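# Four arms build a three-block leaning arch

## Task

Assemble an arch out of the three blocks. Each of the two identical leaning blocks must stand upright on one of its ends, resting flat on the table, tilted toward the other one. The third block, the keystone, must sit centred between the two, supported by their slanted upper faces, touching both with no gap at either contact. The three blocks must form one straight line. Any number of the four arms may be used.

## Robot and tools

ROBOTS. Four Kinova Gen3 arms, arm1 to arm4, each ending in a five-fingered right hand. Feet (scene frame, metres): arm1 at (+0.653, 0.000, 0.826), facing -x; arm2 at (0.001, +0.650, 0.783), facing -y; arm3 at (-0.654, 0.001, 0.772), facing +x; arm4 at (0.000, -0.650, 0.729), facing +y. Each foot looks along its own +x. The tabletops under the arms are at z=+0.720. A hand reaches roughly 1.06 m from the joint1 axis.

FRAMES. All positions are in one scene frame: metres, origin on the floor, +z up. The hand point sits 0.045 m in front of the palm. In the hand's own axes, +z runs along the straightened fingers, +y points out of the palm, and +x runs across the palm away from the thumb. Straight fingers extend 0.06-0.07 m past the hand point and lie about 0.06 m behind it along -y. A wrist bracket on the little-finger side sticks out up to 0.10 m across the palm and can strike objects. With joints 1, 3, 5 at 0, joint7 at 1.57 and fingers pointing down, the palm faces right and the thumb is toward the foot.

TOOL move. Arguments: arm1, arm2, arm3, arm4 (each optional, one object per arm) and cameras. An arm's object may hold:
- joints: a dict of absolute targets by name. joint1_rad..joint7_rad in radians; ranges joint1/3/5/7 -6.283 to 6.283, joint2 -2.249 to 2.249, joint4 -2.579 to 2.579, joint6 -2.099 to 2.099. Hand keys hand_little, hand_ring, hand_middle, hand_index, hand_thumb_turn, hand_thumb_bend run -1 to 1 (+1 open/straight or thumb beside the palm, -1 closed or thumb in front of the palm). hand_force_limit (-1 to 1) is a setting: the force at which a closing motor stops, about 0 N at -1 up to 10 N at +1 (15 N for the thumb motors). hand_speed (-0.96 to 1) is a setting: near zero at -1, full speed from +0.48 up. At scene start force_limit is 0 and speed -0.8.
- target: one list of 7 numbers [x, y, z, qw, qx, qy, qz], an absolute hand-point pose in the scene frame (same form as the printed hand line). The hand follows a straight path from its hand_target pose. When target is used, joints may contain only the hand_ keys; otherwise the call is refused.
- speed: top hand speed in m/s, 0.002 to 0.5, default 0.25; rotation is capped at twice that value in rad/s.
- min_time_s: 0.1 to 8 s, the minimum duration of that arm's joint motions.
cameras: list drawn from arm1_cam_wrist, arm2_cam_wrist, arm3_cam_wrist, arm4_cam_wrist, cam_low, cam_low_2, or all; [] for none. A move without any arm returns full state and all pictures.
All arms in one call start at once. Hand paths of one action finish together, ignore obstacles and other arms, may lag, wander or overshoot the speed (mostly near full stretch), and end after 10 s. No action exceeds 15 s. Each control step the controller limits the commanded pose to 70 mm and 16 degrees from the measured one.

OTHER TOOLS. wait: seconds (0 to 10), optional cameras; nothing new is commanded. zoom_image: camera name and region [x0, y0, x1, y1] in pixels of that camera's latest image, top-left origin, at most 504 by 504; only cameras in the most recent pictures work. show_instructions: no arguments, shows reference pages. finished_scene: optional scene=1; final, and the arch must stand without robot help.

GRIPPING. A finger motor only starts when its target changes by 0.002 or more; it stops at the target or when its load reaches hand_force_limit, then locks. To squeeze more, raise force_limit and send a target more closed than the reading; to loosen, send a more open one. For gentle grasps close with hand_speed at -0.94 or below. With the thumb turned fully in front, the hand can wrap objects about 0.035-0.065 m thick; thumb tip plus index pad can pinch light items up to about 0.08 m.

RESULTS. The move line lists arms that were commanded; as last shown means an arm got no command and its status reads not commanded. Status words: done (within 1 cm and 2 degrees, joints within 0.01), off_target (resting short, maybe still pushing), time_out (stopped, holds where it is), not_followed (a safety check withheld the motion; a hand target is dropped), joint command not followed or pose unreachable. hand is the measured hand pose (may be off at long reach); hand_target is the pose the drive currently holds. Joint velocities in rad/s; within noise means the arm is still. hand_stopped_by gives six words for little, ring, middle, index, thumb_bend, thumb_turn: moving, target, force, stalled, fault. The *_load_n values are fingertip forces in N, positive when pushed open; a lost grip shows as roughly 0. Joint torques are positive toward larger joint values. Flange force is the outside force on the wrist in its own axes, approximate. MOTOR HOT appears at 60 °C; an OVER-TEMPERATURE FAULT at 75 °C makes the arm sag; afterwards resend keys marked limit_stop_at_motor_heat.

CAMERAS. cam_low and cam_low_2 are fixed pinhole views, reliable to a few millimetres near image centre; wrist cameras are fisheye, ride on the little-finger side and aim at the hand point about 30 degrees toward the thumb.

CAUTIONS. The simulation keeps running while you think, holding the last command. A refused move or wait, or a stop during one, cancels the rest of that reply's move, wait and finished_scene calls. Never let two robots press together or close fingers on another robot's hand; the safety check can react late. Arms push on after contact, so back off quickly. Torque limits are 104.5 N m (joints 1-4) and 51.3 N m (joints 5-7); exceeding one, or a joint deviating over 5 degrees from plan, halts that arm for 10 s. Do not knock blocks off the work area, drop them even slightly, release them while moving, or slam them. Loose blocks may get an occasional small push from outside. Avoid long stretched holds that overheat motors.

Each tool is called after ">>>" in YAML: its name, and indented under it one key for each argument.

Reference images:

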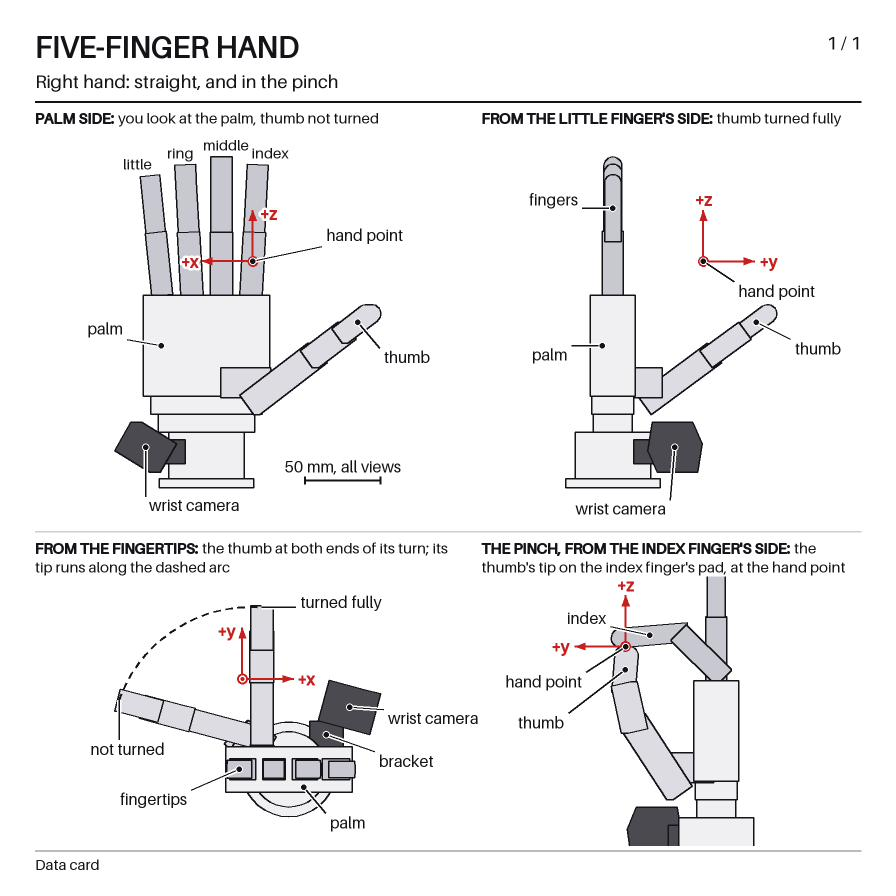

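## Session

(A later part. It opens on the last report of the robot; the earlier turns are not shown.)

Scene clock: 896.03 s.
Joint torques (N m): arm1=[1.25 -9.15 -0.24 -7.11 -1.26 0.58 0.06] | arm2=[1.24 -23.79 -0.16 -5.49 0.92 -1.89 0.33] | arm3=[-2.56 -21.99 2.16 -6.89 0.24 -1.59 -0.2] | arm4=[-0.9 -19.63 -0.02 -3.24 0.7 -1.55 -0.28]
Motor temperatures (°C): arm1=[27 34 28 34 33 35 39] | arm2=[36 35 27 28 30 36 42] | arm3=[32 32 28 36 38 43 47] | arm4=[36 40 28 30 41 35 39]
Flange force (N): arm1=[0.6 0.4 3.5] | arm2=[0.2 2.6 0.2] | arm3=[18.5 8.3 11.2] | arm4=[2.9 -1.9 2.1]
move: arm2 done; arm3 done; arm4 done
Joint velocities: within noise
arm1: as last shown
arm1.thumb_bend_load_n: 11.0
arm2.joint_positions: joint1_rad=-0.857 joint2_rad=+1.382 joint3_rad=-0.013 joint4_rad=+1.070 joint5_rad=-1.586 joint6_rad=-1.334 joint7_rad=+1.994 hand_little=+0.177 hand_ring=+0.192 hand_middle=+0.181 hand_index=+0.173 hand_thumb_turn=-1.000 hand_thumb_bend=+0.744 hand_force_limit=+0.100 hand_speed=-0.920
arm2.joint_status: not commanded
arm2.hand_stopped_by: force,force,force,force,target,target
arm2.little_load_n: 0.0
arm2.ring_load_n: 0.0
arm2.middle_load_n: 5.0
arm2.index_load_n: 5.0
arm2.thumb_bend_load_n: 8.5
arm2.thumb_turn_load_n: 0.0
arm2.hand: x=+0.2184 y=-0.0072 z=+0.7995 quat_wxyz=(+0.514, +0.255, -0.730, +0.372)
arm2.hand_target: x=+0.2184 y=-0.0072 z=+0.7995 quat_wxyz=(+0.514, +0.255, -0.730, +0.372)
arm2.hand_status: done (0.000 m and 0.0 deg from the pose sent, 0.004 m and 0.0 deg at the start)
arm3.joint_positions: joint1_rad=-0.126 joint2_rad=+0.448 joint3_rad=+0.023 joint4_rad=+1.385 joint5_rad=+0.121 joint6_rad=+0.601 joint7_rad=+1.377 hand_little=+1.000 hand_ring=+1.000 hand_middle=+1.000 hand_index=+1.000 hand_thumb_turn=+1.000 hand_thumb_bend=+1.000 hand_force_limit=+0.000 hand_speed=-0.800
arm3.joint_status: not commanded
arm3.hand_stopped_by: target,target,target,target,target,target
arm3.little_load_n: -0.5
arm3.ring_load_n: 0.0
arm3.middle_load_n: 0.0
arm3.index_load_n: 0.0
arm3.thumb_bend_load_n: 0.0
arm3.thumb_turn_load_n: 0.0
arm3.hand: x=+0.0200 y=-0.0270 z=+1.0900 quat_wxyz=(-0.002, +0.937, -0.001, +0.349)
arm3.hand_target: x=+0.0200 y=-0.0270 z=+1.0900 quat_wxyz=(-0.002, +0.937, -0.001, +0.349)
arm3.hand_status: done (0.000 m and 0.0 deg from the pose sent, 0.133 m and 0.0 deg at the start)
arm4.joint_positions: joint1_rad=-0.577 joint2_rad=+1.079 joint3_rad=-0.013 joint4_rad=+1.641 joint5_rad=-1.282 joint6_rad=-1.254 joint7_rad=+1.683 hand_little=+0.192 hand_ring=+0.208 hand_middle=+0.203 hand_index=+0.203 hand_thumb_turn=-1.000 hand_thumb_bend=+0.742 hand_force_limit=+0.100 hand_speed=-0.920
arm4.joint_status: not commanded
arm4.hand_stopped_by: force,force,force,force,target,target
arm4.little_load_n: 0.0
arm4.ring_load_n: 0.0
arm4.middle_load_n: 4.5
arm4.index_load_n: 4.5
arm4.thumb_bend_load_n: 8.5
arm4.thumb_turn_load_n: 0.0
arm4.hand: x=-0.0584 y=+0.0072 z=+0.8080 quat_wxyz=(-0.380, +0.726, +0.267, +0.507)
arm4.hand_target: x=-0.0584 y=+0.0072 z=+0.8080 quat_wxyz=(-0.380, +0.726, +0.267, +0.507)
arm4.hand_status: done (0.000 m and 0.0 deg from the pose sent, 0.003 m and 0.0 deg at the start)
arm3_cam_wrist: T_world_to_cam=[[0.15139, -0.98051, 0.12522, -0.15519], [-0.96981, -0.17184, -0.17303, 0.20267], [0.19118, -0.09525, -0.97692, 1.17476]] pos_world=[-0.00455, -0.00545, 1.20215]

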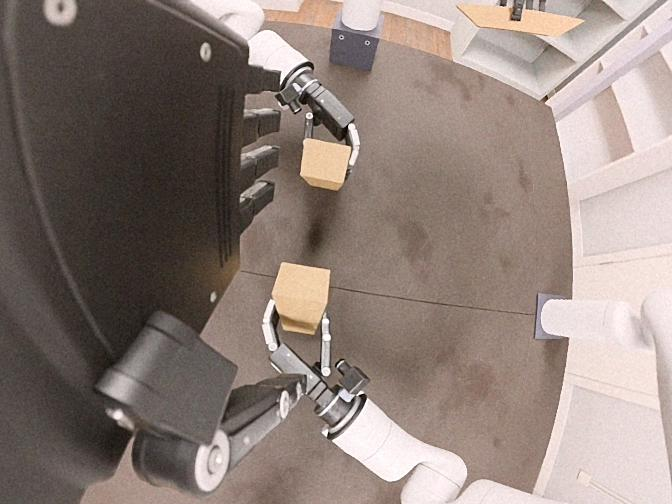

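>>> move:
  arm3: {"target":[-0.091,-0.017,1.18,0,0.8789,0,0.4773],"speed":0.15}

>>> move:
  arm1: {"joints":{"joint1_rad":-0.407,"joint2_rad":0.799,"joint3_rad":0.0,"joint4_rad":1.153,"joint5_rad":0.867,"joint6_rad":1.64,"joint7_rad":-2.099},"min_time_s":5}
  cameras: ["arm3_cam_wrist","cam_low","arm1_cam_wrist"]

Scene clock: 967.50 s.
Joint torques (N m): arm1=[1.26 -9.15 -0.29 -7.09 -1.22 0.59 0.07] | arm2=[1.28 -23.79 -0.16 -5.5 0.97 -1.92 0.34] | arm3=[-2.57 -14.08 1.88 -7.14 0.51 -1.63 -0.2] | arm4=[-0.89 -19.62 -0.03 -3.25 0.72 -1.54 -0.3]
Motor temperatures (°C): arm1=[27 34 28 34 33 35 39] | arm2=[36 36 27 28 30 36 42] | arm3=[32 33 28 35 38 43 47] | arm4=[36 39 28 30 41 35 39]
Flange force (N): arm1=[0.7 0.5 3.5] | arm2=[0.2 2.7 0.1] | arm3=no reading | arm4=[3.0 -2.0 2.0]
move: arm3 done
Joint velocities: within noise
arm1, arm2, arm4: as last shown
arm1.thumb_bend_load_n: 10.5
arm3.joint_positions: joint1_rad=-0.366 joint2_rad=+0.023 joint3_rad=+0.154 joint4_rad=+1.859 joint5_rad=+0.606 joint6_rad=+0.331 joint7_rad=+0.870 hand_little=+1.000 hand_ring=+1.000 hand_middle=+1.000 hand_index=+1.000 hand_thumb_turn=+1.000 hand_thumb_bend=+1.000 hand_force_limit=+0.000 hand_speed=-0.800
arm3.joint_status: not commanded
arm3.hand_stopped_by: target,target,target,target,target,target
arm3.little_load_n: 0.0
arm3.ring_load_n: 0.0
arm3.middle_load_n: 0.0
arm3.index_load_n: 0.5
arm3.thumb_bend_load_n: 0.0
arm3.thumb_turn_load_n: 0.0
arm3.hand: x=-0.0910 y=-0.0170 z=+1.1800 quat_wxyz=(+0.000, +0.879, +0.000, +0.477)
arm3.hand_target: x=-0.0910 y=-0.0170 z=+1.1800 quat_wxyz=(+0.000, +0.879, +0.000, +0.477)
arm3.hand_status: done (0.000 m and 0.0 deg from the pose sent, 0.143 m and 16.2 deg at the start)
pictures: none

Scene clock: 972.80 s.
Joint torques (N m): arm1=[1.05 -21.5 2.03 -7.67 2.4 0.95 -0.04] | arm2=[1.23 -23.79 -0.14 -5.48 0.95 -1.88 0.36] | arm3=[-2.58 -14.08 1.8 -7.12 0.51 -1.62 -0.19] | arm4=[-0.86 -19.59 -0.04 -3.24 0.71 -1.54 -0.28]
Motor temperatures (°C): arm1=[27 34 28 34 33 35 39] | arm2=[36 36 27 28 30 36 42] | arm3=[32 33 28 35 38 43 47] | arm4=[36 39 28 30 41 35 38]
Flange force (N): arm1=[2.5 2.9 -0.2] | arm2=[0.2 2.7 0.2] | arm3=no reading | arm4=[3.0 -1.9 2.0]
move: arm1 done
Joint velocities: within noise
arm1.joint_positions: joint1_rad=-0.407 joint2_rad=+0.799 joint3_rad=+0.000 joint4_rad=+1.153 joint5_rad=+0.867 joint6_rad=+1.640 joint7_rad=-2.099 hand_little=+0.192 hand_ring=+0.207 hand_middle=+0.196 hand_index=+0.195 hand_thumb_turn=-1.000 hand_thumb_bend=+0.742 hand_force_limit=+0.100 hand_speed=-0.920
arm1.joint_status: all done
arm1.hand_stopped_by: force,force,force,force,target,target
arm1.little_load_n: 0.0
arm1.ring_load_n: 0.0
arm1.middle_load_n: 6.5
arm1.index_load_n: 3.5
arm1.thumb_bend_load_n: 11.0
arm1.thumb_turn_load_n: 0.5
arm1.hand: x=+0.0600 y=+0.0338 z=+1.0492 quat_wxyz=(-0.457, +0.890, +0.002, +0.003)
arm1.hand_target: x=+0.0600 y=+0.0338 z=+1.0492 quat_wxyz=(-0.457, +0.890, +0.002, +0.003)
arm1.hand_status: not commanded
arm2, arm4: as last shown
arm3.joint_positions: joint1_rad=-0.366 joint2_rad=+0.023 joint3_rad=+0.154 joint4_rad=+1.859 joint5_rad=+0.606 joint6_rad=+0.331 joint7_rad=+0.870 hand_little=+1.000 hand_ring=+1.000 hand_middle=+1.000 hand_index=+1.000 hand_thumb_turn=+1.000 hand_thumb_bend=+1.000 hand_force_limit=+0.000 hand_speed=-0.800
arm3.joint_status: not commanded
arm3.hand_stopped_by: target,target,target,target,target,target
arm3.little_load_n: 0.0
arm3.ring_load_n: 0.0
arm3.middle_load_n: 0.0
arm3.index_load_n: 0.0
arm3.thumb_bend_load_n: 0.0
arm3.thumb_turn_load_n: 0.0
arm3.hand: x=-0.0910 y=-0.0170 z=+1.1800 quat_wxyz=(+0.000, +0.879, +0.000, +0.477)
arm3.hand_target: x=-0.0910 y=-0.0170 z=+1.1800 quat_wxyz=(+0.000, +0.879, +0.000, +0.477)
arm3.hand_status: not commanded
pictures: arm1_cam_wrist, arm3_cam_wrist, cam_low
arm1_cam_wrist: T_world_to_cam=[[0.22473, -0.55031, -0.80414, 0.84806], [-0.85351, -0.50933, 0.11003, -0.03858], [-0.47012, 0.66162, -0.58416, 0.73012]] pos_world=[0.11973, -0.03601, 1.11271]
arm3_cam_wrist: T_world_to_cam=[[0.10982, -0.97987, 0.16675, -0.19259], [-0.8835, -0.17309, -0.43527, 0.42956], [0.45537, -0.09952, -0.88472, 1.19999]] pos_world=[-0.14577, 0.00506, 1.28075]

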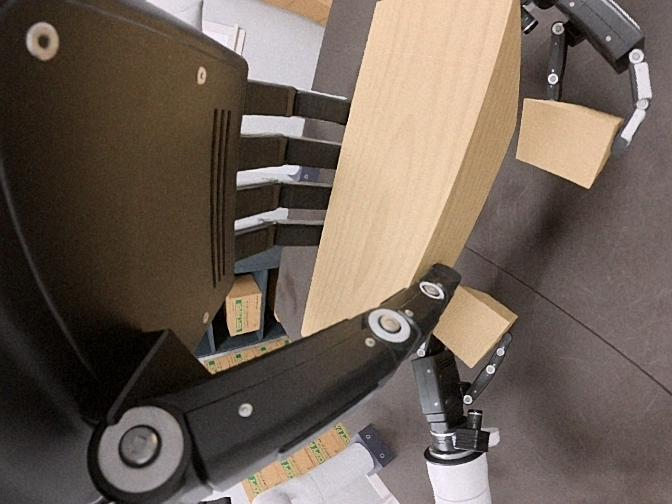

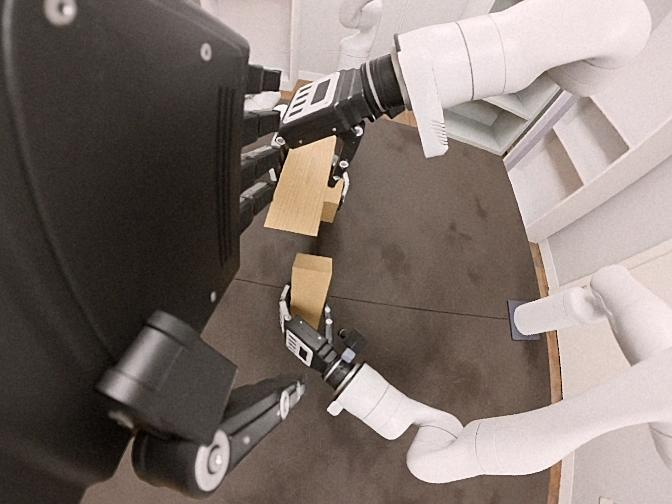

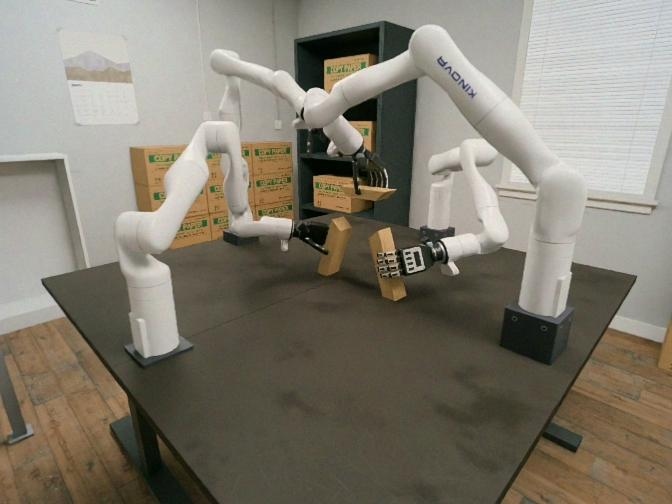

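>>> move:
  arm1: {"target": [0.057, 0.003, 0.99, 0.4617, -0.8870, 0, 0], "speed": 0.05}
  cameras: ["cam_low","cam_low_2","arm3_cam_wrist","arm1_cam_wrist"]

Scene clock: 999.33 s.
Joint torques (N m): arm1=[1.08 -22.21 2.08 -7.1 2.21 1.18 -0.04] | arm2=[1.24 -23.8 -0.14 -5.5 0.97 -1.86 0.34] | arm3=[-2.56 -14.1 1.83 -7.19 0.53 -1.56 -0.19] | arm4=[-0.9 -19.62 -0.01 -3.23 0.72 -1.54 -0.3]
Motor temperatures (°C): arm1=[27 34 28 34 33 35 39] | arm2=[36 36 27 28 30 36 42] | arm3=[32 33 28 35 38 43 47] | arm4=[36 39 28 30 41 35 38]
Flange force (N): arm1=[2.4 2.5 -0.4] | arm2=[0.2 2.7 0.1] | arm3=no reading | arm4=[3.0 -2.0 2.1]
move: arm1 done
Joint velocities: within noise
arm1.joint_positions: joint1_rad=-0.453 joint2_rad=+0.899 joint3_rad=-0.007 joint4_rad=+1.161 joint5_rad=+0.856 joint6_rad=+1.609 joint7_rad=-2.217 hand_little=+0.192 hand_ring=+0.207 hand_middle=+0.196 hand_index=+0.195 hand_thumb_turn=-1.000 hand_thumb_bend=+0.742 hand_force_limit=+0.100 hand_speed=-0.920
arm1.joint_status: not commanded
arm1.hand_stopped_by: force,force,force,force,target,target
arm1.little_load_n: 0.0
arm1.ring_load_n: 0.0
arm1.middle_load_n: 6.5
arm1.index_load_n: 3.5
arm1.thumb_bend_load_n: 11.5
arm1.thumb_turn_load_n: 0.5
arm1.hand: x=+0.0570 y=+0.0030 z=+0.9900 quat_wxyz=(-0.462, +0.887, +0.000, +0.000)
arm1.hand_target: x=+0.0570 y=+0.0030 z=+0.9900 quat_wxyz=(-0.462, +0.887, +0.000, +0.000)
arm1.hand_status: done (0.000 m and 0.0 deg from the pose sent, 0.067 m and 0.8 deg at the start)
arm2, arm4: as last shown
arm3.joint_positions: joint1_rad=-0.366 joint2_rad=+0.023 joint3_rad=+0.154 joint4_rad=+1.859 joint5_rad=+0.606 joint6_rad=+0.331 joint7_rad=+0.870 hand_little=+1.000 hand_ring=+1.000 hand_middle=+1.000 hand_index=+1.000 hand_thumb_turn=+1.000 hand_thumb_bend=+1.000 hand_force_limit=+0.000 hand_speed=-0.800
arm3.joint_status: not commanded
arm3.hand_stopped_by: target,target,target,target,target,target
arm3.little_load_n: 0.0
arm3.ring_load_n: 0.0
arm3.middle_load_n: 0.0
arm3.index_load_n: 0.0
arm3.thumb_bend_load_n: 0.0
arm3.thumb_turn_load_n: 0.0
arm3.hand: x=-0.0910 y=-0.0170 z=+1.1800 quat_wxyz=(+0.000, +0.879, +0.000, +0.477)
arm3.hand_target: x=-0.0910 y=-0.0170 z=+1.1800 quat_wxyz=(+0.000, +0.879, +0.000, +0.477)
arm3.hand_status: not commanded
arm4.ring_load_n: 0.5
pictures: arm1_cam_wrist, arm3_cam_wrist, cam_low, cam_low_2
arm1_cam_wrist: T_world_to_cam=[[0.21922, -0.54121, -0.81181, 0.79196], [-0.85295, -0.5103, 0.10988, -0.05019], [-0.47374, 0.66834, -0.57349, 0.70421]] pos_world=[0.1172, -0.06765, 1.05229]
arm3_cam_wrist: T_world_to_cam=[[0.10982, -0.97987, 0.16675, -0.19259], [-0.8835, -0.17309, -0.43527, 0.42956], [0.45537, -0.09952, -0.88472, 1.19999]] pos_world=[-0.14577, 0.00506, 1.28075]

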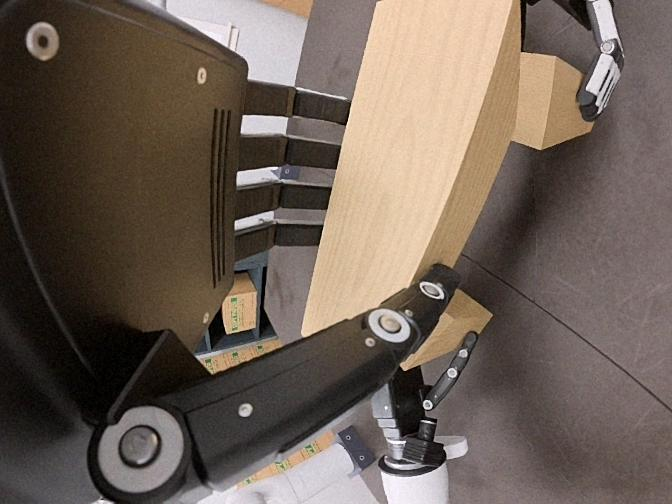

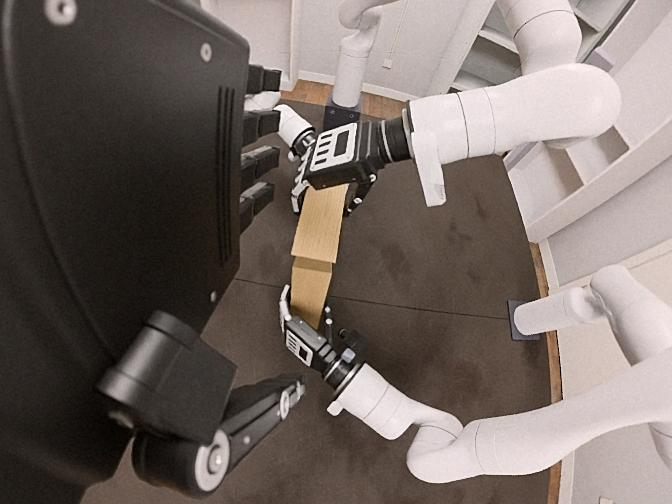

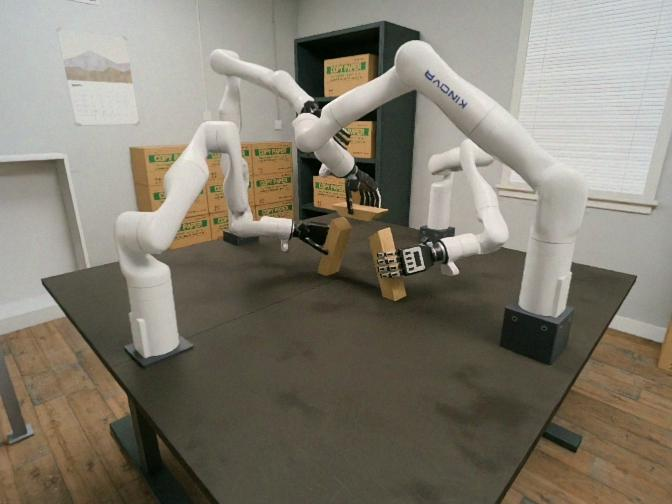

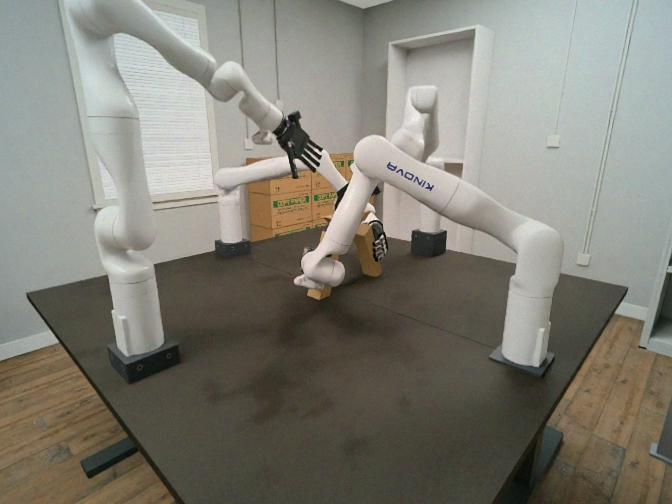

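>>> zoom_image:
  camera: "cam_low"
  region: [290, 170, 430, 310]

>>> zoom_image:
  camera: "arm3_cam_wrist"
  region: [260, 120, 390, 370]

>>> zoom_image:
  camera: "cam_low_2"
  region: [280, 170, 420, 310]

Scaled by 3.600.

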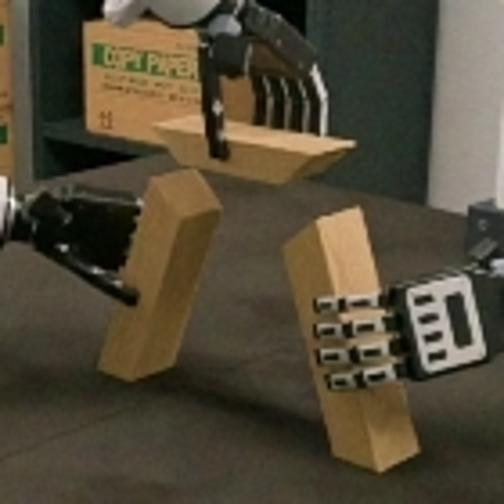

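Scaled by 2.016 from the camera's image (finer frame: 960x720).

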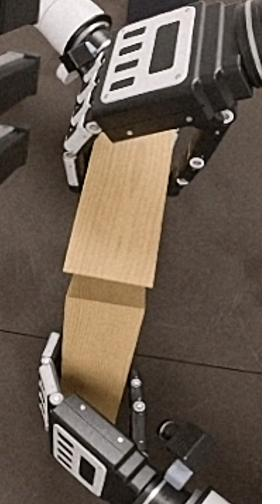

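Scaled by 3.600.

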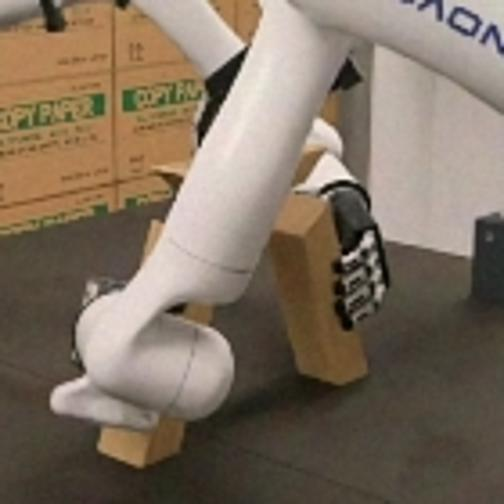

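>>> zoom_image:
  camera: "arm3_cam_wrist"
  region: [280, 180, 350, 250]

>>> zoom_image:
  camera: "arm3_cam_wrist"
  region: [280, 240, 350, 310]

Scaled by 7.200 from the camera's image (finer frame: 960x720).

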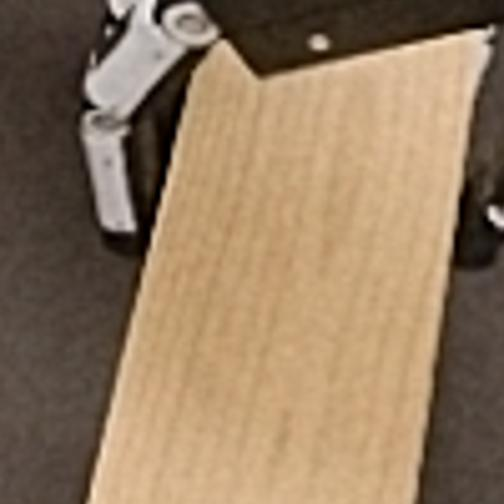

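Scaled by 7.200 from the camera's image (finer frame: 960x720).

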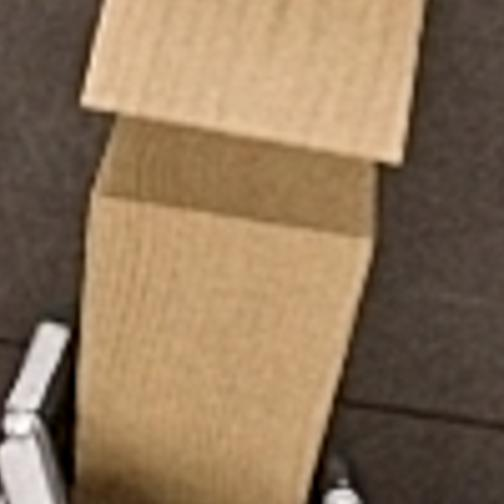

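>>> zoom_image:
  camera: "cam_low"
  region: [320, 190, 400, 270]

>>> zoom_image:
  camera: "cam_low_2"
  region: [300, 190, 380, 270]

Scaled by 6.300.

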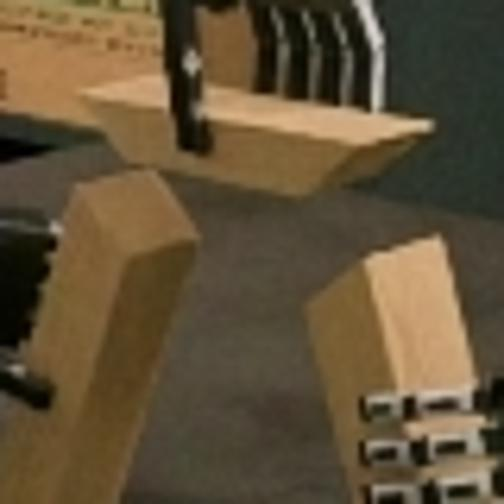

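Scaled by 6.300.

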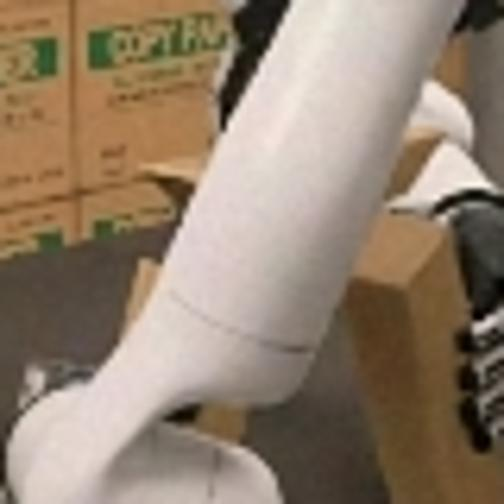

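>>> move:
  arm1: {"target": [0.061, 0.003, 0.957, 0.4617, -0.8869, -0.01238, 0.00645], "speed": 0.03}
  cameras: ["cam_low","cam_low_2","arm3_cam_wrist"]

>>> zoom_image:
  camera: "cam_low"
  region: [320, 190, 400, 270]

>>> zoom_image:
  camera: "arm3_cam_wrist"
  region: [280, 240, 350, 310]

>>> zoom_image:
  camera: "arm3_cam_wrist"
  region: [280, 180, 350, 250]

Scene clock: 1064.30 s.
Joint torques (N m): arm1=[1.13 -22.07 2.22 -6.62 2.14 1.28 -0.04] | arm2=[1.25 -23.81 -0.16 -5.47 0.95 -1.89 0.32] | arm3=[-2.54 -14.1 1.85 -7.19 0.51 -1.59 -0.2] | arm4=[-0.87 -19.61 -0.04 -3.25 0.69 -1.53 -0.28]
Motor temperatures (°C): arm1=[27 35 28 34 33 35 39] | arm2=[36 36 26 28 30 36 42] | arm3=[32 33 28 35 38 43 47] | arm4=[36 39 28 30 40 35 38]
Flange force (N): arm1=[1.9 2.6 -0.9] | arm2=[0.1 2.4 0.2] | arm3=no reading | arm4=[3.0 -1.9 2.0]
move: arm1 done
Joint velocities: within noise
arm1.joint_positions: joint1_rad=-0.455 joint2_rad=+0.921 joint3_rad=-0.012 joint4_rad=+1.235 joint5_rad=+0.872 joint6_rad=+1.534 joint7_rad=-2.279 hand_little=+0.192 hand_ring=+0.207 hand_middle=+0.196 hand_index=+0.195 hand_thumb_turn=-1.000 hand_thumb_bend=+0.742 hand_force_limit=+0.100 hand_speed=-0.920
arm1.joint_status: not commanded
arm1.hand_stopped_by: force,force,force,force,target,target
arm1.little_load_n: 0.0
arm1.ring_load_n: 0.0
arm1.middle_load_n: 6.5
arm1.index_load_n: 3.5
arm1.thumb_bend_load_n: 11.0
arm1.thumb_turn_load_n: 0.5
arm1.hand: x=+0.0610 y=+0.0030 z=+0.9570 quat_wxyz=(-0.462, +0.887, +0.012, -0.006)
arm1.hand_target: x=+0.0610 y=+0.0030 z=+0.9570 quat_wxyz=(-0.462, +0.887, +0.012, -0.006)
arm1.hand_status: done (0.000 m and 0.0 deg from the pose sent, 0.033 m and 1.6 deg at the start)
arm2, arm4: as last shown
arm2.thumb_bend_load_n: 8.0
arm3.joint_positions: joint1_rad=-0.366 joint2_rad=+0.023 joint3_rad=+0.154 joint4_rad=+1.859 joint5_rad=+0.606 joint6_rad=+0.331 joint7_rad=+0.870 hand_little=+1.000 hand_ring=+1.000 hand_middle=+1.000 hand_index=+1.000 hand_thumb_turn=+1.000 hand_thumb_bend=+1.000 hand_force_limit=+0.000 hand_speed=-0.800
arm3.joint_status: not commanded
arm3.hand_stopped_by: target,target,target,target,target,target
arm3.little_load_n: 0.0
arm3.ring_load_n: 0.0
arm3.middle_load_n: 0.0
arm3.index_load_n: 0.0
arm3.thumb_bend_load_n: 0.0
arm3.thumb_turn_load_n: 0.0
arm3.hand: x=-0.0910 y=-0.0170 z=+1.1800 quat_wxyz=(+0.000, +0.879, +0.000, +0.477)
arm3.hand_target: x=-0.0910 y=-0.0170 z=+1.1800 quat_wxyz=(+0.000, +0.879, +0.000, +0.477)
arm3.hand_status: not commanded
arm4.ring_load_n: 0.0
pictures: arm3_cam_wrist, cam_low, cam_low_2
arm3_cam_wrist: T_world_to_cam=[[0.10982, -0.97987, 0.16675, -0.19259], [-0.8835, -0.17309, -0.43527, 0.42956], [0.45537, -0.09952, -0.88472, 1.19999]] pos_world=[-0.14577, 0.00506, 1.28075]

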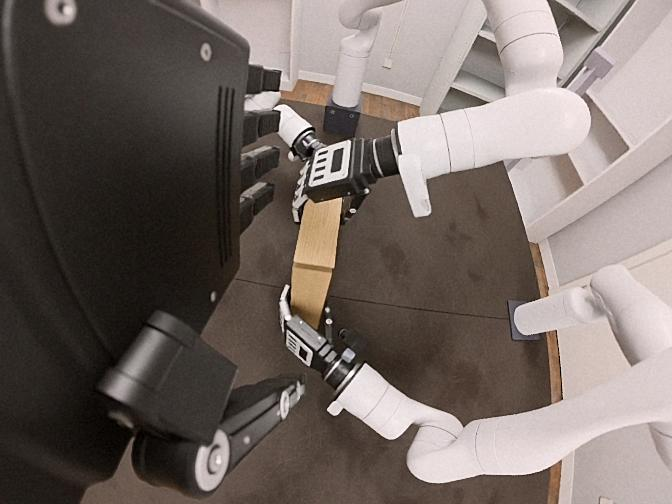

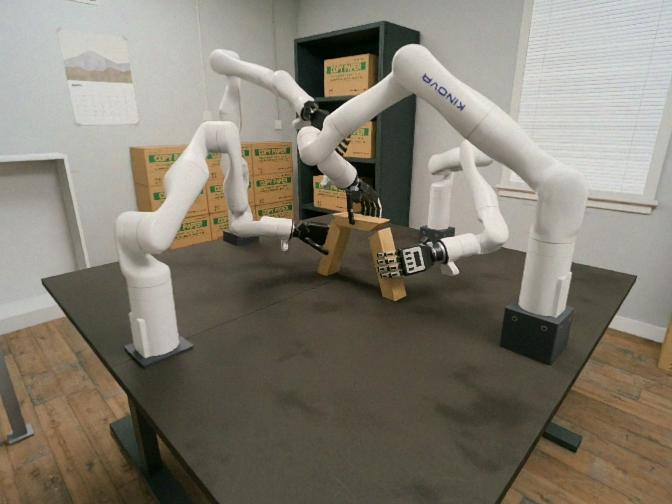

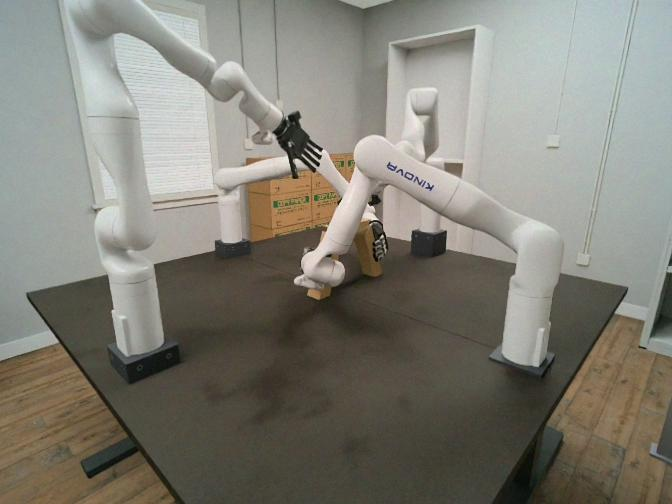

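Scaled by 6.300.

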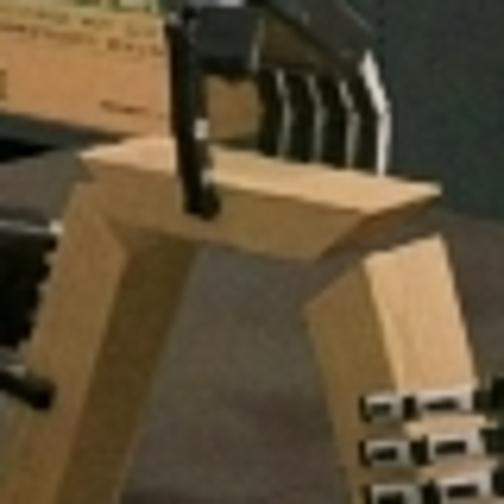

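Scaled by 7.200 from the camera's image (finer frame: 960x720).

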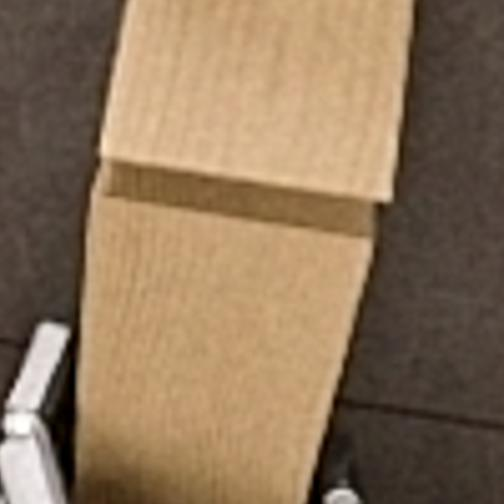

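Scaled by 7.200 from the camera's image (finer frame: 960x720).

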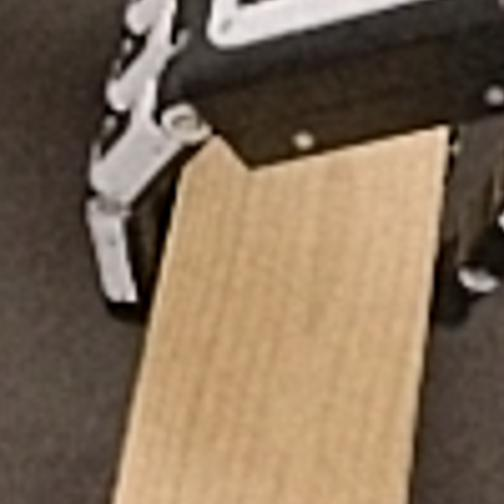

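>>> move:
  arm1: {"target": [0.061, 0.003, 0.943, 0.4617, -0.8869, -0.00929, 0.00484], "speed": 0.02}
  cameras: ["cam_low","cam_low_2","arm3_cam_wrist","arm1_cam_wrist"]

>>> zoom_image:
  camera: "cam_low"
  region: [325, 200, 395, 270]

>>> zoom_image:
  camera: "arm3_cam_wrist"
  region: [280, 240, 350, 310]

>>> zoom_image:
  camera: "cam_low_2"
  region: [310, 200, 390, 280]

Scene clock: 1086.30 s.
Joint torques (N m): arm1=[1.08 -22.27 2.17 -6.53 2.12 1.32 -0.03] | arm2=[1.3 -23.76 -0.16 -5.51 0.98 -1.9 0.32] | arm3=[-2.62 -14.11 1.82 -7.14 0.54 -1.59 -0.16] | arm4=[-0.89 -19.6 -0.05 -3.22 0.72 -1.55 -0.3]
Motor temperatures (°C): arm1=[27 36 28 34 33 35 39] | arm2=[36 36 26 28 30 36 42] | arm3=[32 33 28 35 38 43 47] | arm4=[36 39 28 30 40 35 38]
Flange force (N): arm1=[2.0 2.6 -0.7] | arm2=[0.3 2.7 0.1] | arm3=no reading | arm4=[3.0 -2.0 2.1]
move: arm1 done
Joint velocities: within noise
arm1.joint_positions: joint1_rad=-0.454 joint2_rad=+0.944 joint3_rad=-0.012 joint4_rad=+1.236 joint5_rad=+0.869 joint6_rad=+1.522 joint7_rad=-2.300 hand_little=+0.192 hand_ring=+0.207 hand_middle=+0.196 hand_index=+0.195 hand_thumb_turn=-1.000 hand_thumb_bend=+0.742 hand_force_limit=+0.100 hand_speed=-0.920
arm1.joint_status: not commanded
arm1.hand_stopped_by: force,force,force,force,target,target
arm1.little_load_n: 0.0
arm1.ring_load_n: 0.0
arm1.middle_load_n: 6.5
arm1.index_load_n: 3.5
arm1.thumb_bend_load_n: 11.0
arm1.thumb_turn_load_n: 0.5
arm1.hand: x=+0.0610 y=+0.0030 z=+0.9430 quat_wxyz=(-0.462, +0.887, +0.009, -0.005)
arm1.hand_target: x=+0.0610 y=+0.0030 z=+0.9430 quat_wxyz=(-0.462, +0.887, +0.009, -0.005)
arm1.hand_status: done (0.000 m and 0.0 deg from the pose sent, 0.014 m and 0.4 deg at the start)
arm2, arm4: as last shown
arm2.thumb_bend_load_n: 8.5
arm3.joint_positions: joint1_rad=-0.366 joint2_rad=+0.023 joint3_rad=+0.154 joint4_rad=+1.859 joint5_rad=+0.606 joint6_rad=+0.331 joint7_rad=+0.870 hand_little=+1.000 hand_ring=+1.000 hand_middle=+1.000 hand_index=+1.000 hand_thumb_turn=+1.000 hand_thumb_bend=+1.000 hand_force_limit=+0.000 hand_speed=-0.800
arm3.joint_status: not commanded
arm3.hand_stopped_by: target,target,target,target,target,target
arm3.little_load_n: 0.0
arm3.ring_load_n: 0.0
arm3.middle_load_n: 0.0
arm3.index_load_n: 0.0
arm3.thumb_bend_load_n: 0.0
arm3.thumb_turn_load_n: 0.0
arm3.hand: x=-0.0910 y=-0.0170 z=+1.1800 quat_wxyz=(+0.000, +0.879, +0.000, +0.477)
arm3.hand_target: x=-0.0910 y=-0.0170 z=+1.1800 quat_wxyz=(+0.000, +0.879, +0.000, +0.477)
arm3.hand_status: not commanded
arm4.index_load_n: 4.0
pictures: arm1_cam_wrist, arm3_cam_wrist, cam_low, cam_low_2
arm1_cam_wrist: T_world_to_cam=[[0.23053, -0.53633, -0.81192, 0.75234], [-0.84206, -0.5281, 0.10975, -0.04215], [-0.48763, 0.65838, -0.57336, 0.67989]] pos_world=[0.1226, -0.06639, 1.00529]
arm3_cam_wrist: T_world_to_cam=[[0.10982, -0.97987, 0.16675, -0.19259], [-0.8835, -0.17309, -0.43527, 0.42956], [0.45537, -0.09952, -0.88472, 1.19999]] pos_world=[-0.14577, 0.00506, 1.28075]

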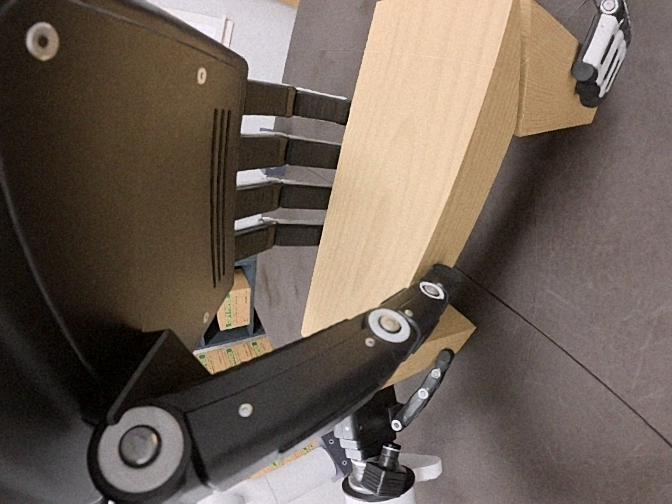

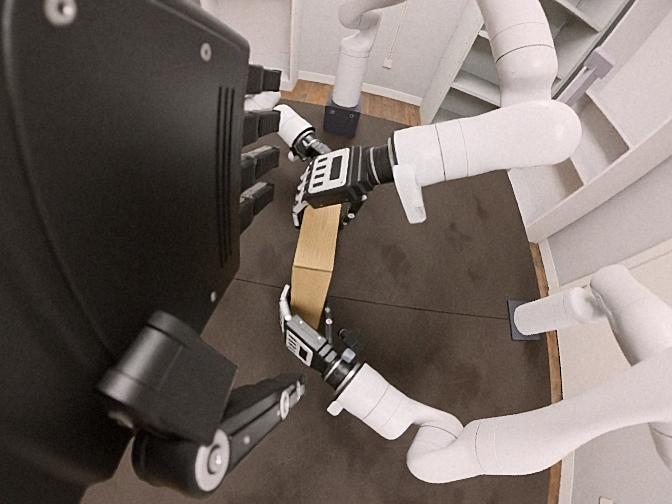

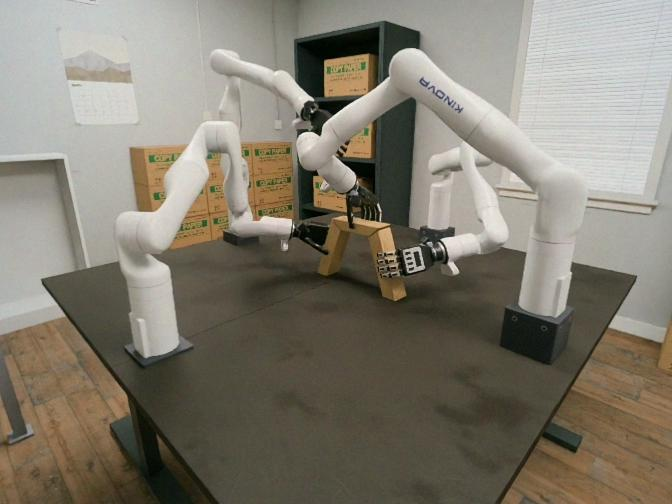

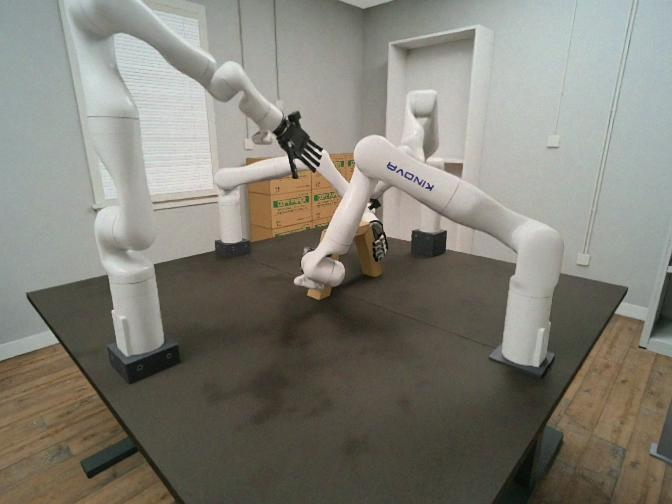

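Scaled by 7.200.

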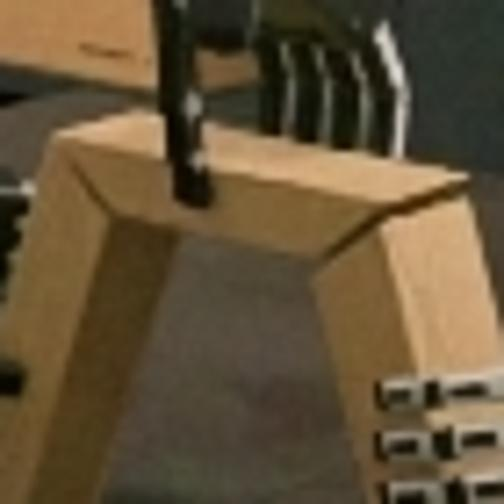

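Scaled by 7.200 from the camera's image (finer frame: 960x720).

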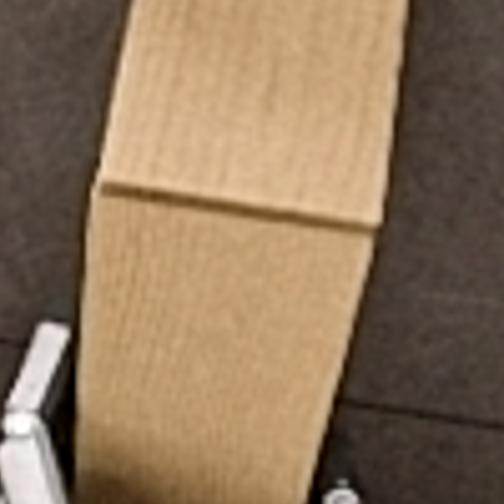

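Scaled by 6.300.

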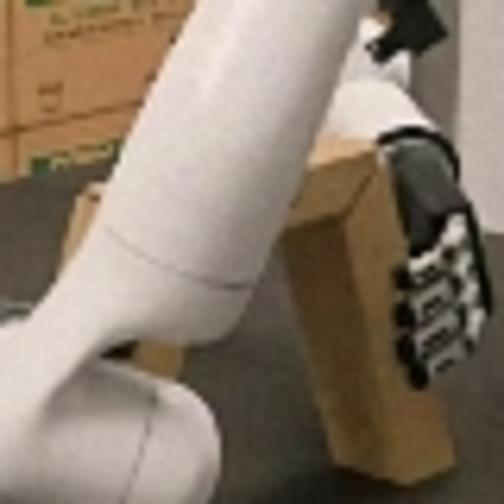

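>>> move:
  arm1: {"target": [0.0618, 0.003, 0.9395, 0.4617, -0.8869, -0.00929, 0.00484], "speed": 0.01}
  cameras: ["cam_low","cam_low_2","arm3_cam_wrist"]

>>> zoom_image:
  camera: "cam_low"
  region: [325, 210, 355, 240]

>>> zoom_image:
  camera: "cam_low"
  region: [364, 215, 394, 245]

>>> zoom_image:
  camera: "arm3_cam_wrist"
  region: [285, 255, 345, 285]

>>> zoom_image:
  camera: "cam_low_2"
  region: [350, 210, 380, 240]

Scene clock: 1100.80 s.
Joint torques (N m): arm1=[1.05 -22.25 2.19 -6.48 2.11 1.34 -0.04] | arm2=[1.24 -23.8 -0.15 -5.48 0.94 -1.87 0.33] | arm3=[-2.6 -14.04 1.82 -7.19 0.54 -1.6 -0.2] | arm4=[-0.88 -19.63 0.01 -3.25 0.7 -1.56 -0.29]
Motor temperatures (°C): arm1=[27 36 28 34 33 35 39] | arm2=[36 36 26 28 30 36 42] | arm3=[32 33 28 35 38 43 47] | arm4=[36 39 28 30 40 35 38]
Flange force (N): arm1=[1.9 2.5 -0.7] | arm2=[0.1 2.6 0.2] | arm3=no reading | arm4=[3.0 -1.9 2.0]
move: arm1 done
Joint velocities: within noise
arm1.joint_positions: joint1_rad=-0.454 joint2_rad=+0.947 joint3_rad=-0.012 joint4_rad=+1.241 joint5_rad=+0.870 joint6_rad=+1.517 joint7_rad=-2.307 hand_little=+0.192 hand_ring=+0.207 hand_middle=+0.196 hand_index=+0.195 hand_thumb_turn=-1.000 hand_thumb_bend=+0.742 hand_force_limit=+0.100 hand_speed=-0.920
arm1.joint_status: not commanded
arm1.hand_stopped_by: force,force,force,force,target,target
arm1.little_load_n: 0.0
arm1.ring_load_n: 0.0
arm1.middle_load_n: 6.5
arm1.index_load_n: 3.5
arm1.thumb_bend_load_n: 11.0
arm1.thumb_turn_load_n: 0.5
arm1.hand: x=+0.0618 y=+0.0030 z=+0.9395 quat_wxyz=(-0.462, +0.887, +0.009, -0.005)
arm1.hand_target: x=+0.0618 y=+0.0030 z=+0.9395 quat_wxyz=(-0.462, +0.887, +0.009, -0.005)
arm1.hand_status: done (0.000 m and 0.0 deg from the pose sent, 0.004 m and 0.0 deg at the start)
arm2, arm4: as last shown
arm2.index_load_n: 4.5
arm3.joint_positions: joint1_rad=-0.366 joint2_rad=+0.023 joint3_rad=+0.154 joint4_rad=+1.859 joint5_rad=+0.606 joint6_rad=+0.331 joint7_rad=+0.870 hand_little=+1.000 hand_ring=+1.000 hand_middle=+1.000 hand_index=+1.000 hand_thumb_turn=+1.000 hand_thumb_bend=+1.000 hand_force_limit=+0.000 hand_speed=-0.800
arm3.joint_status: not commanded
arm3.hand_stopped_by: target,target,target,target,target,target
arm3.little_load_n: 0.0
arm3.ring_load_n: 0.0
arm3.middle_load_n: 0.0
arm3.index_load_n: 0.0
arm3.thumb_bend_load_n: 0.0
arm3.thumb_turn_load_n: 0.5
arm3.hand: x=-0.0910 y=-0.0170 z=+1.1800 quat_wxyz=(+0.000, +0.879, +0.000, +0.477)
arm3.hand_target: x=-0.0910 y=-0.0170 z=+1.1800 quat_wxyz=(+0.000, +0.879, +0.000, +0.477)
arm3.hand_status: not commanded
arm4.index_load_n: 4.5
pictures: arm3_cam_wrist, cam_low, cam_low_2
arm3_cam_wrist: T_world_to_cam=[[0.10982, -0.97987, 0.16675, -0.19259], [-0.8835, -0.17309, -0.43527, 0.42956], [0.45537, -0.09952, -0.88472, 1.19999]] pos_world=[-0.14577, 0.00506, 1.28075]

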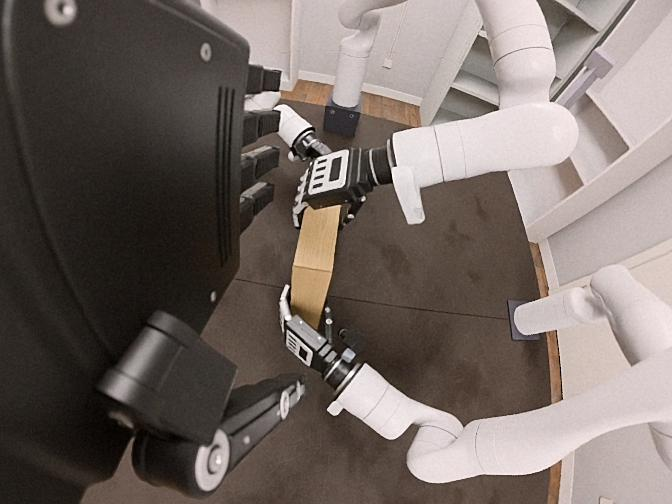

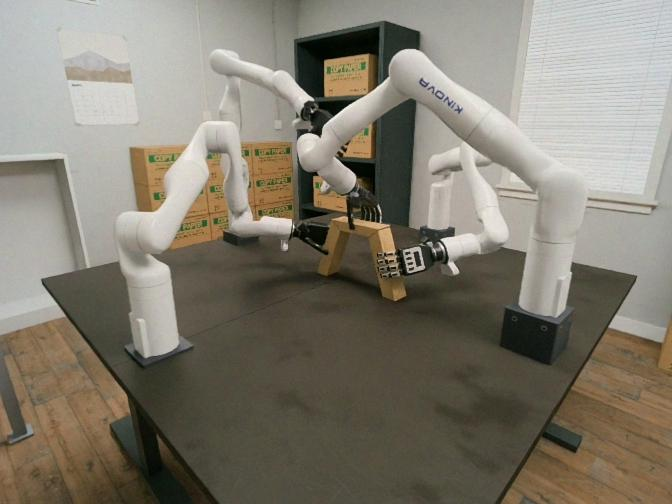

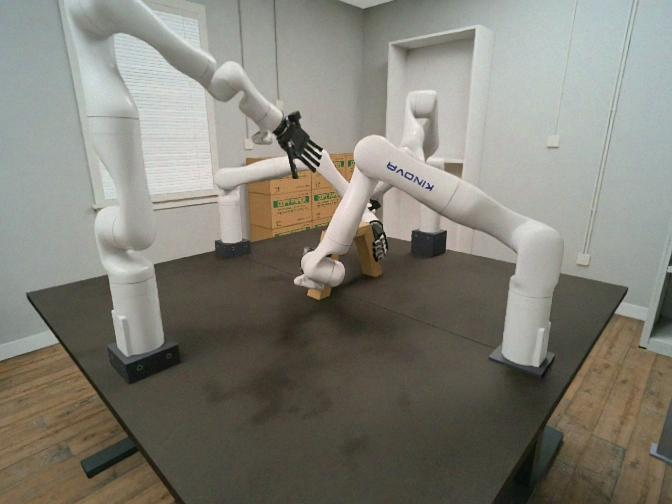

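Scaled by 16.800.

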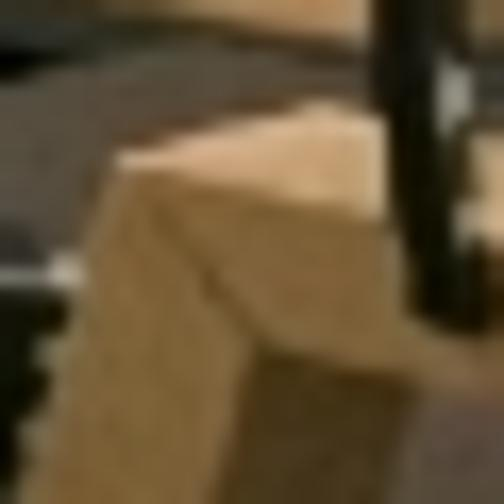

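Scaled by 16.800.

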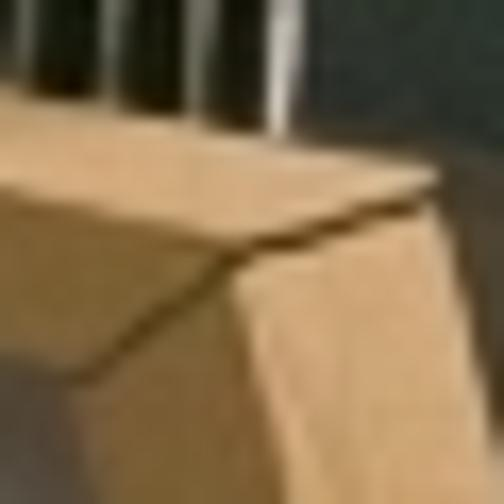

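Scaled by 8.400 from the camera's image (finer frame: 960x720).

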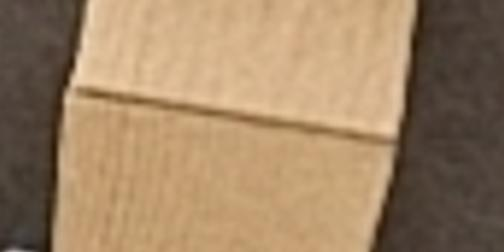

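Scaled by 16.800.

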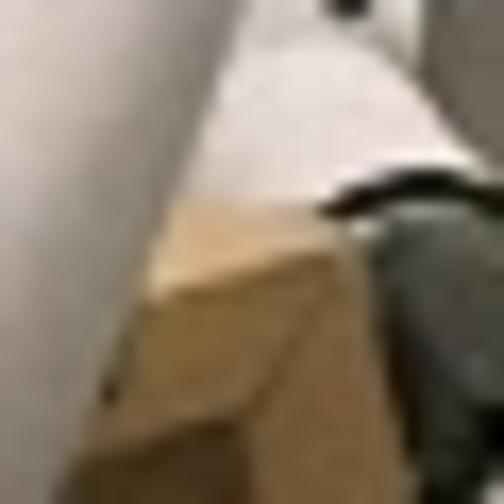

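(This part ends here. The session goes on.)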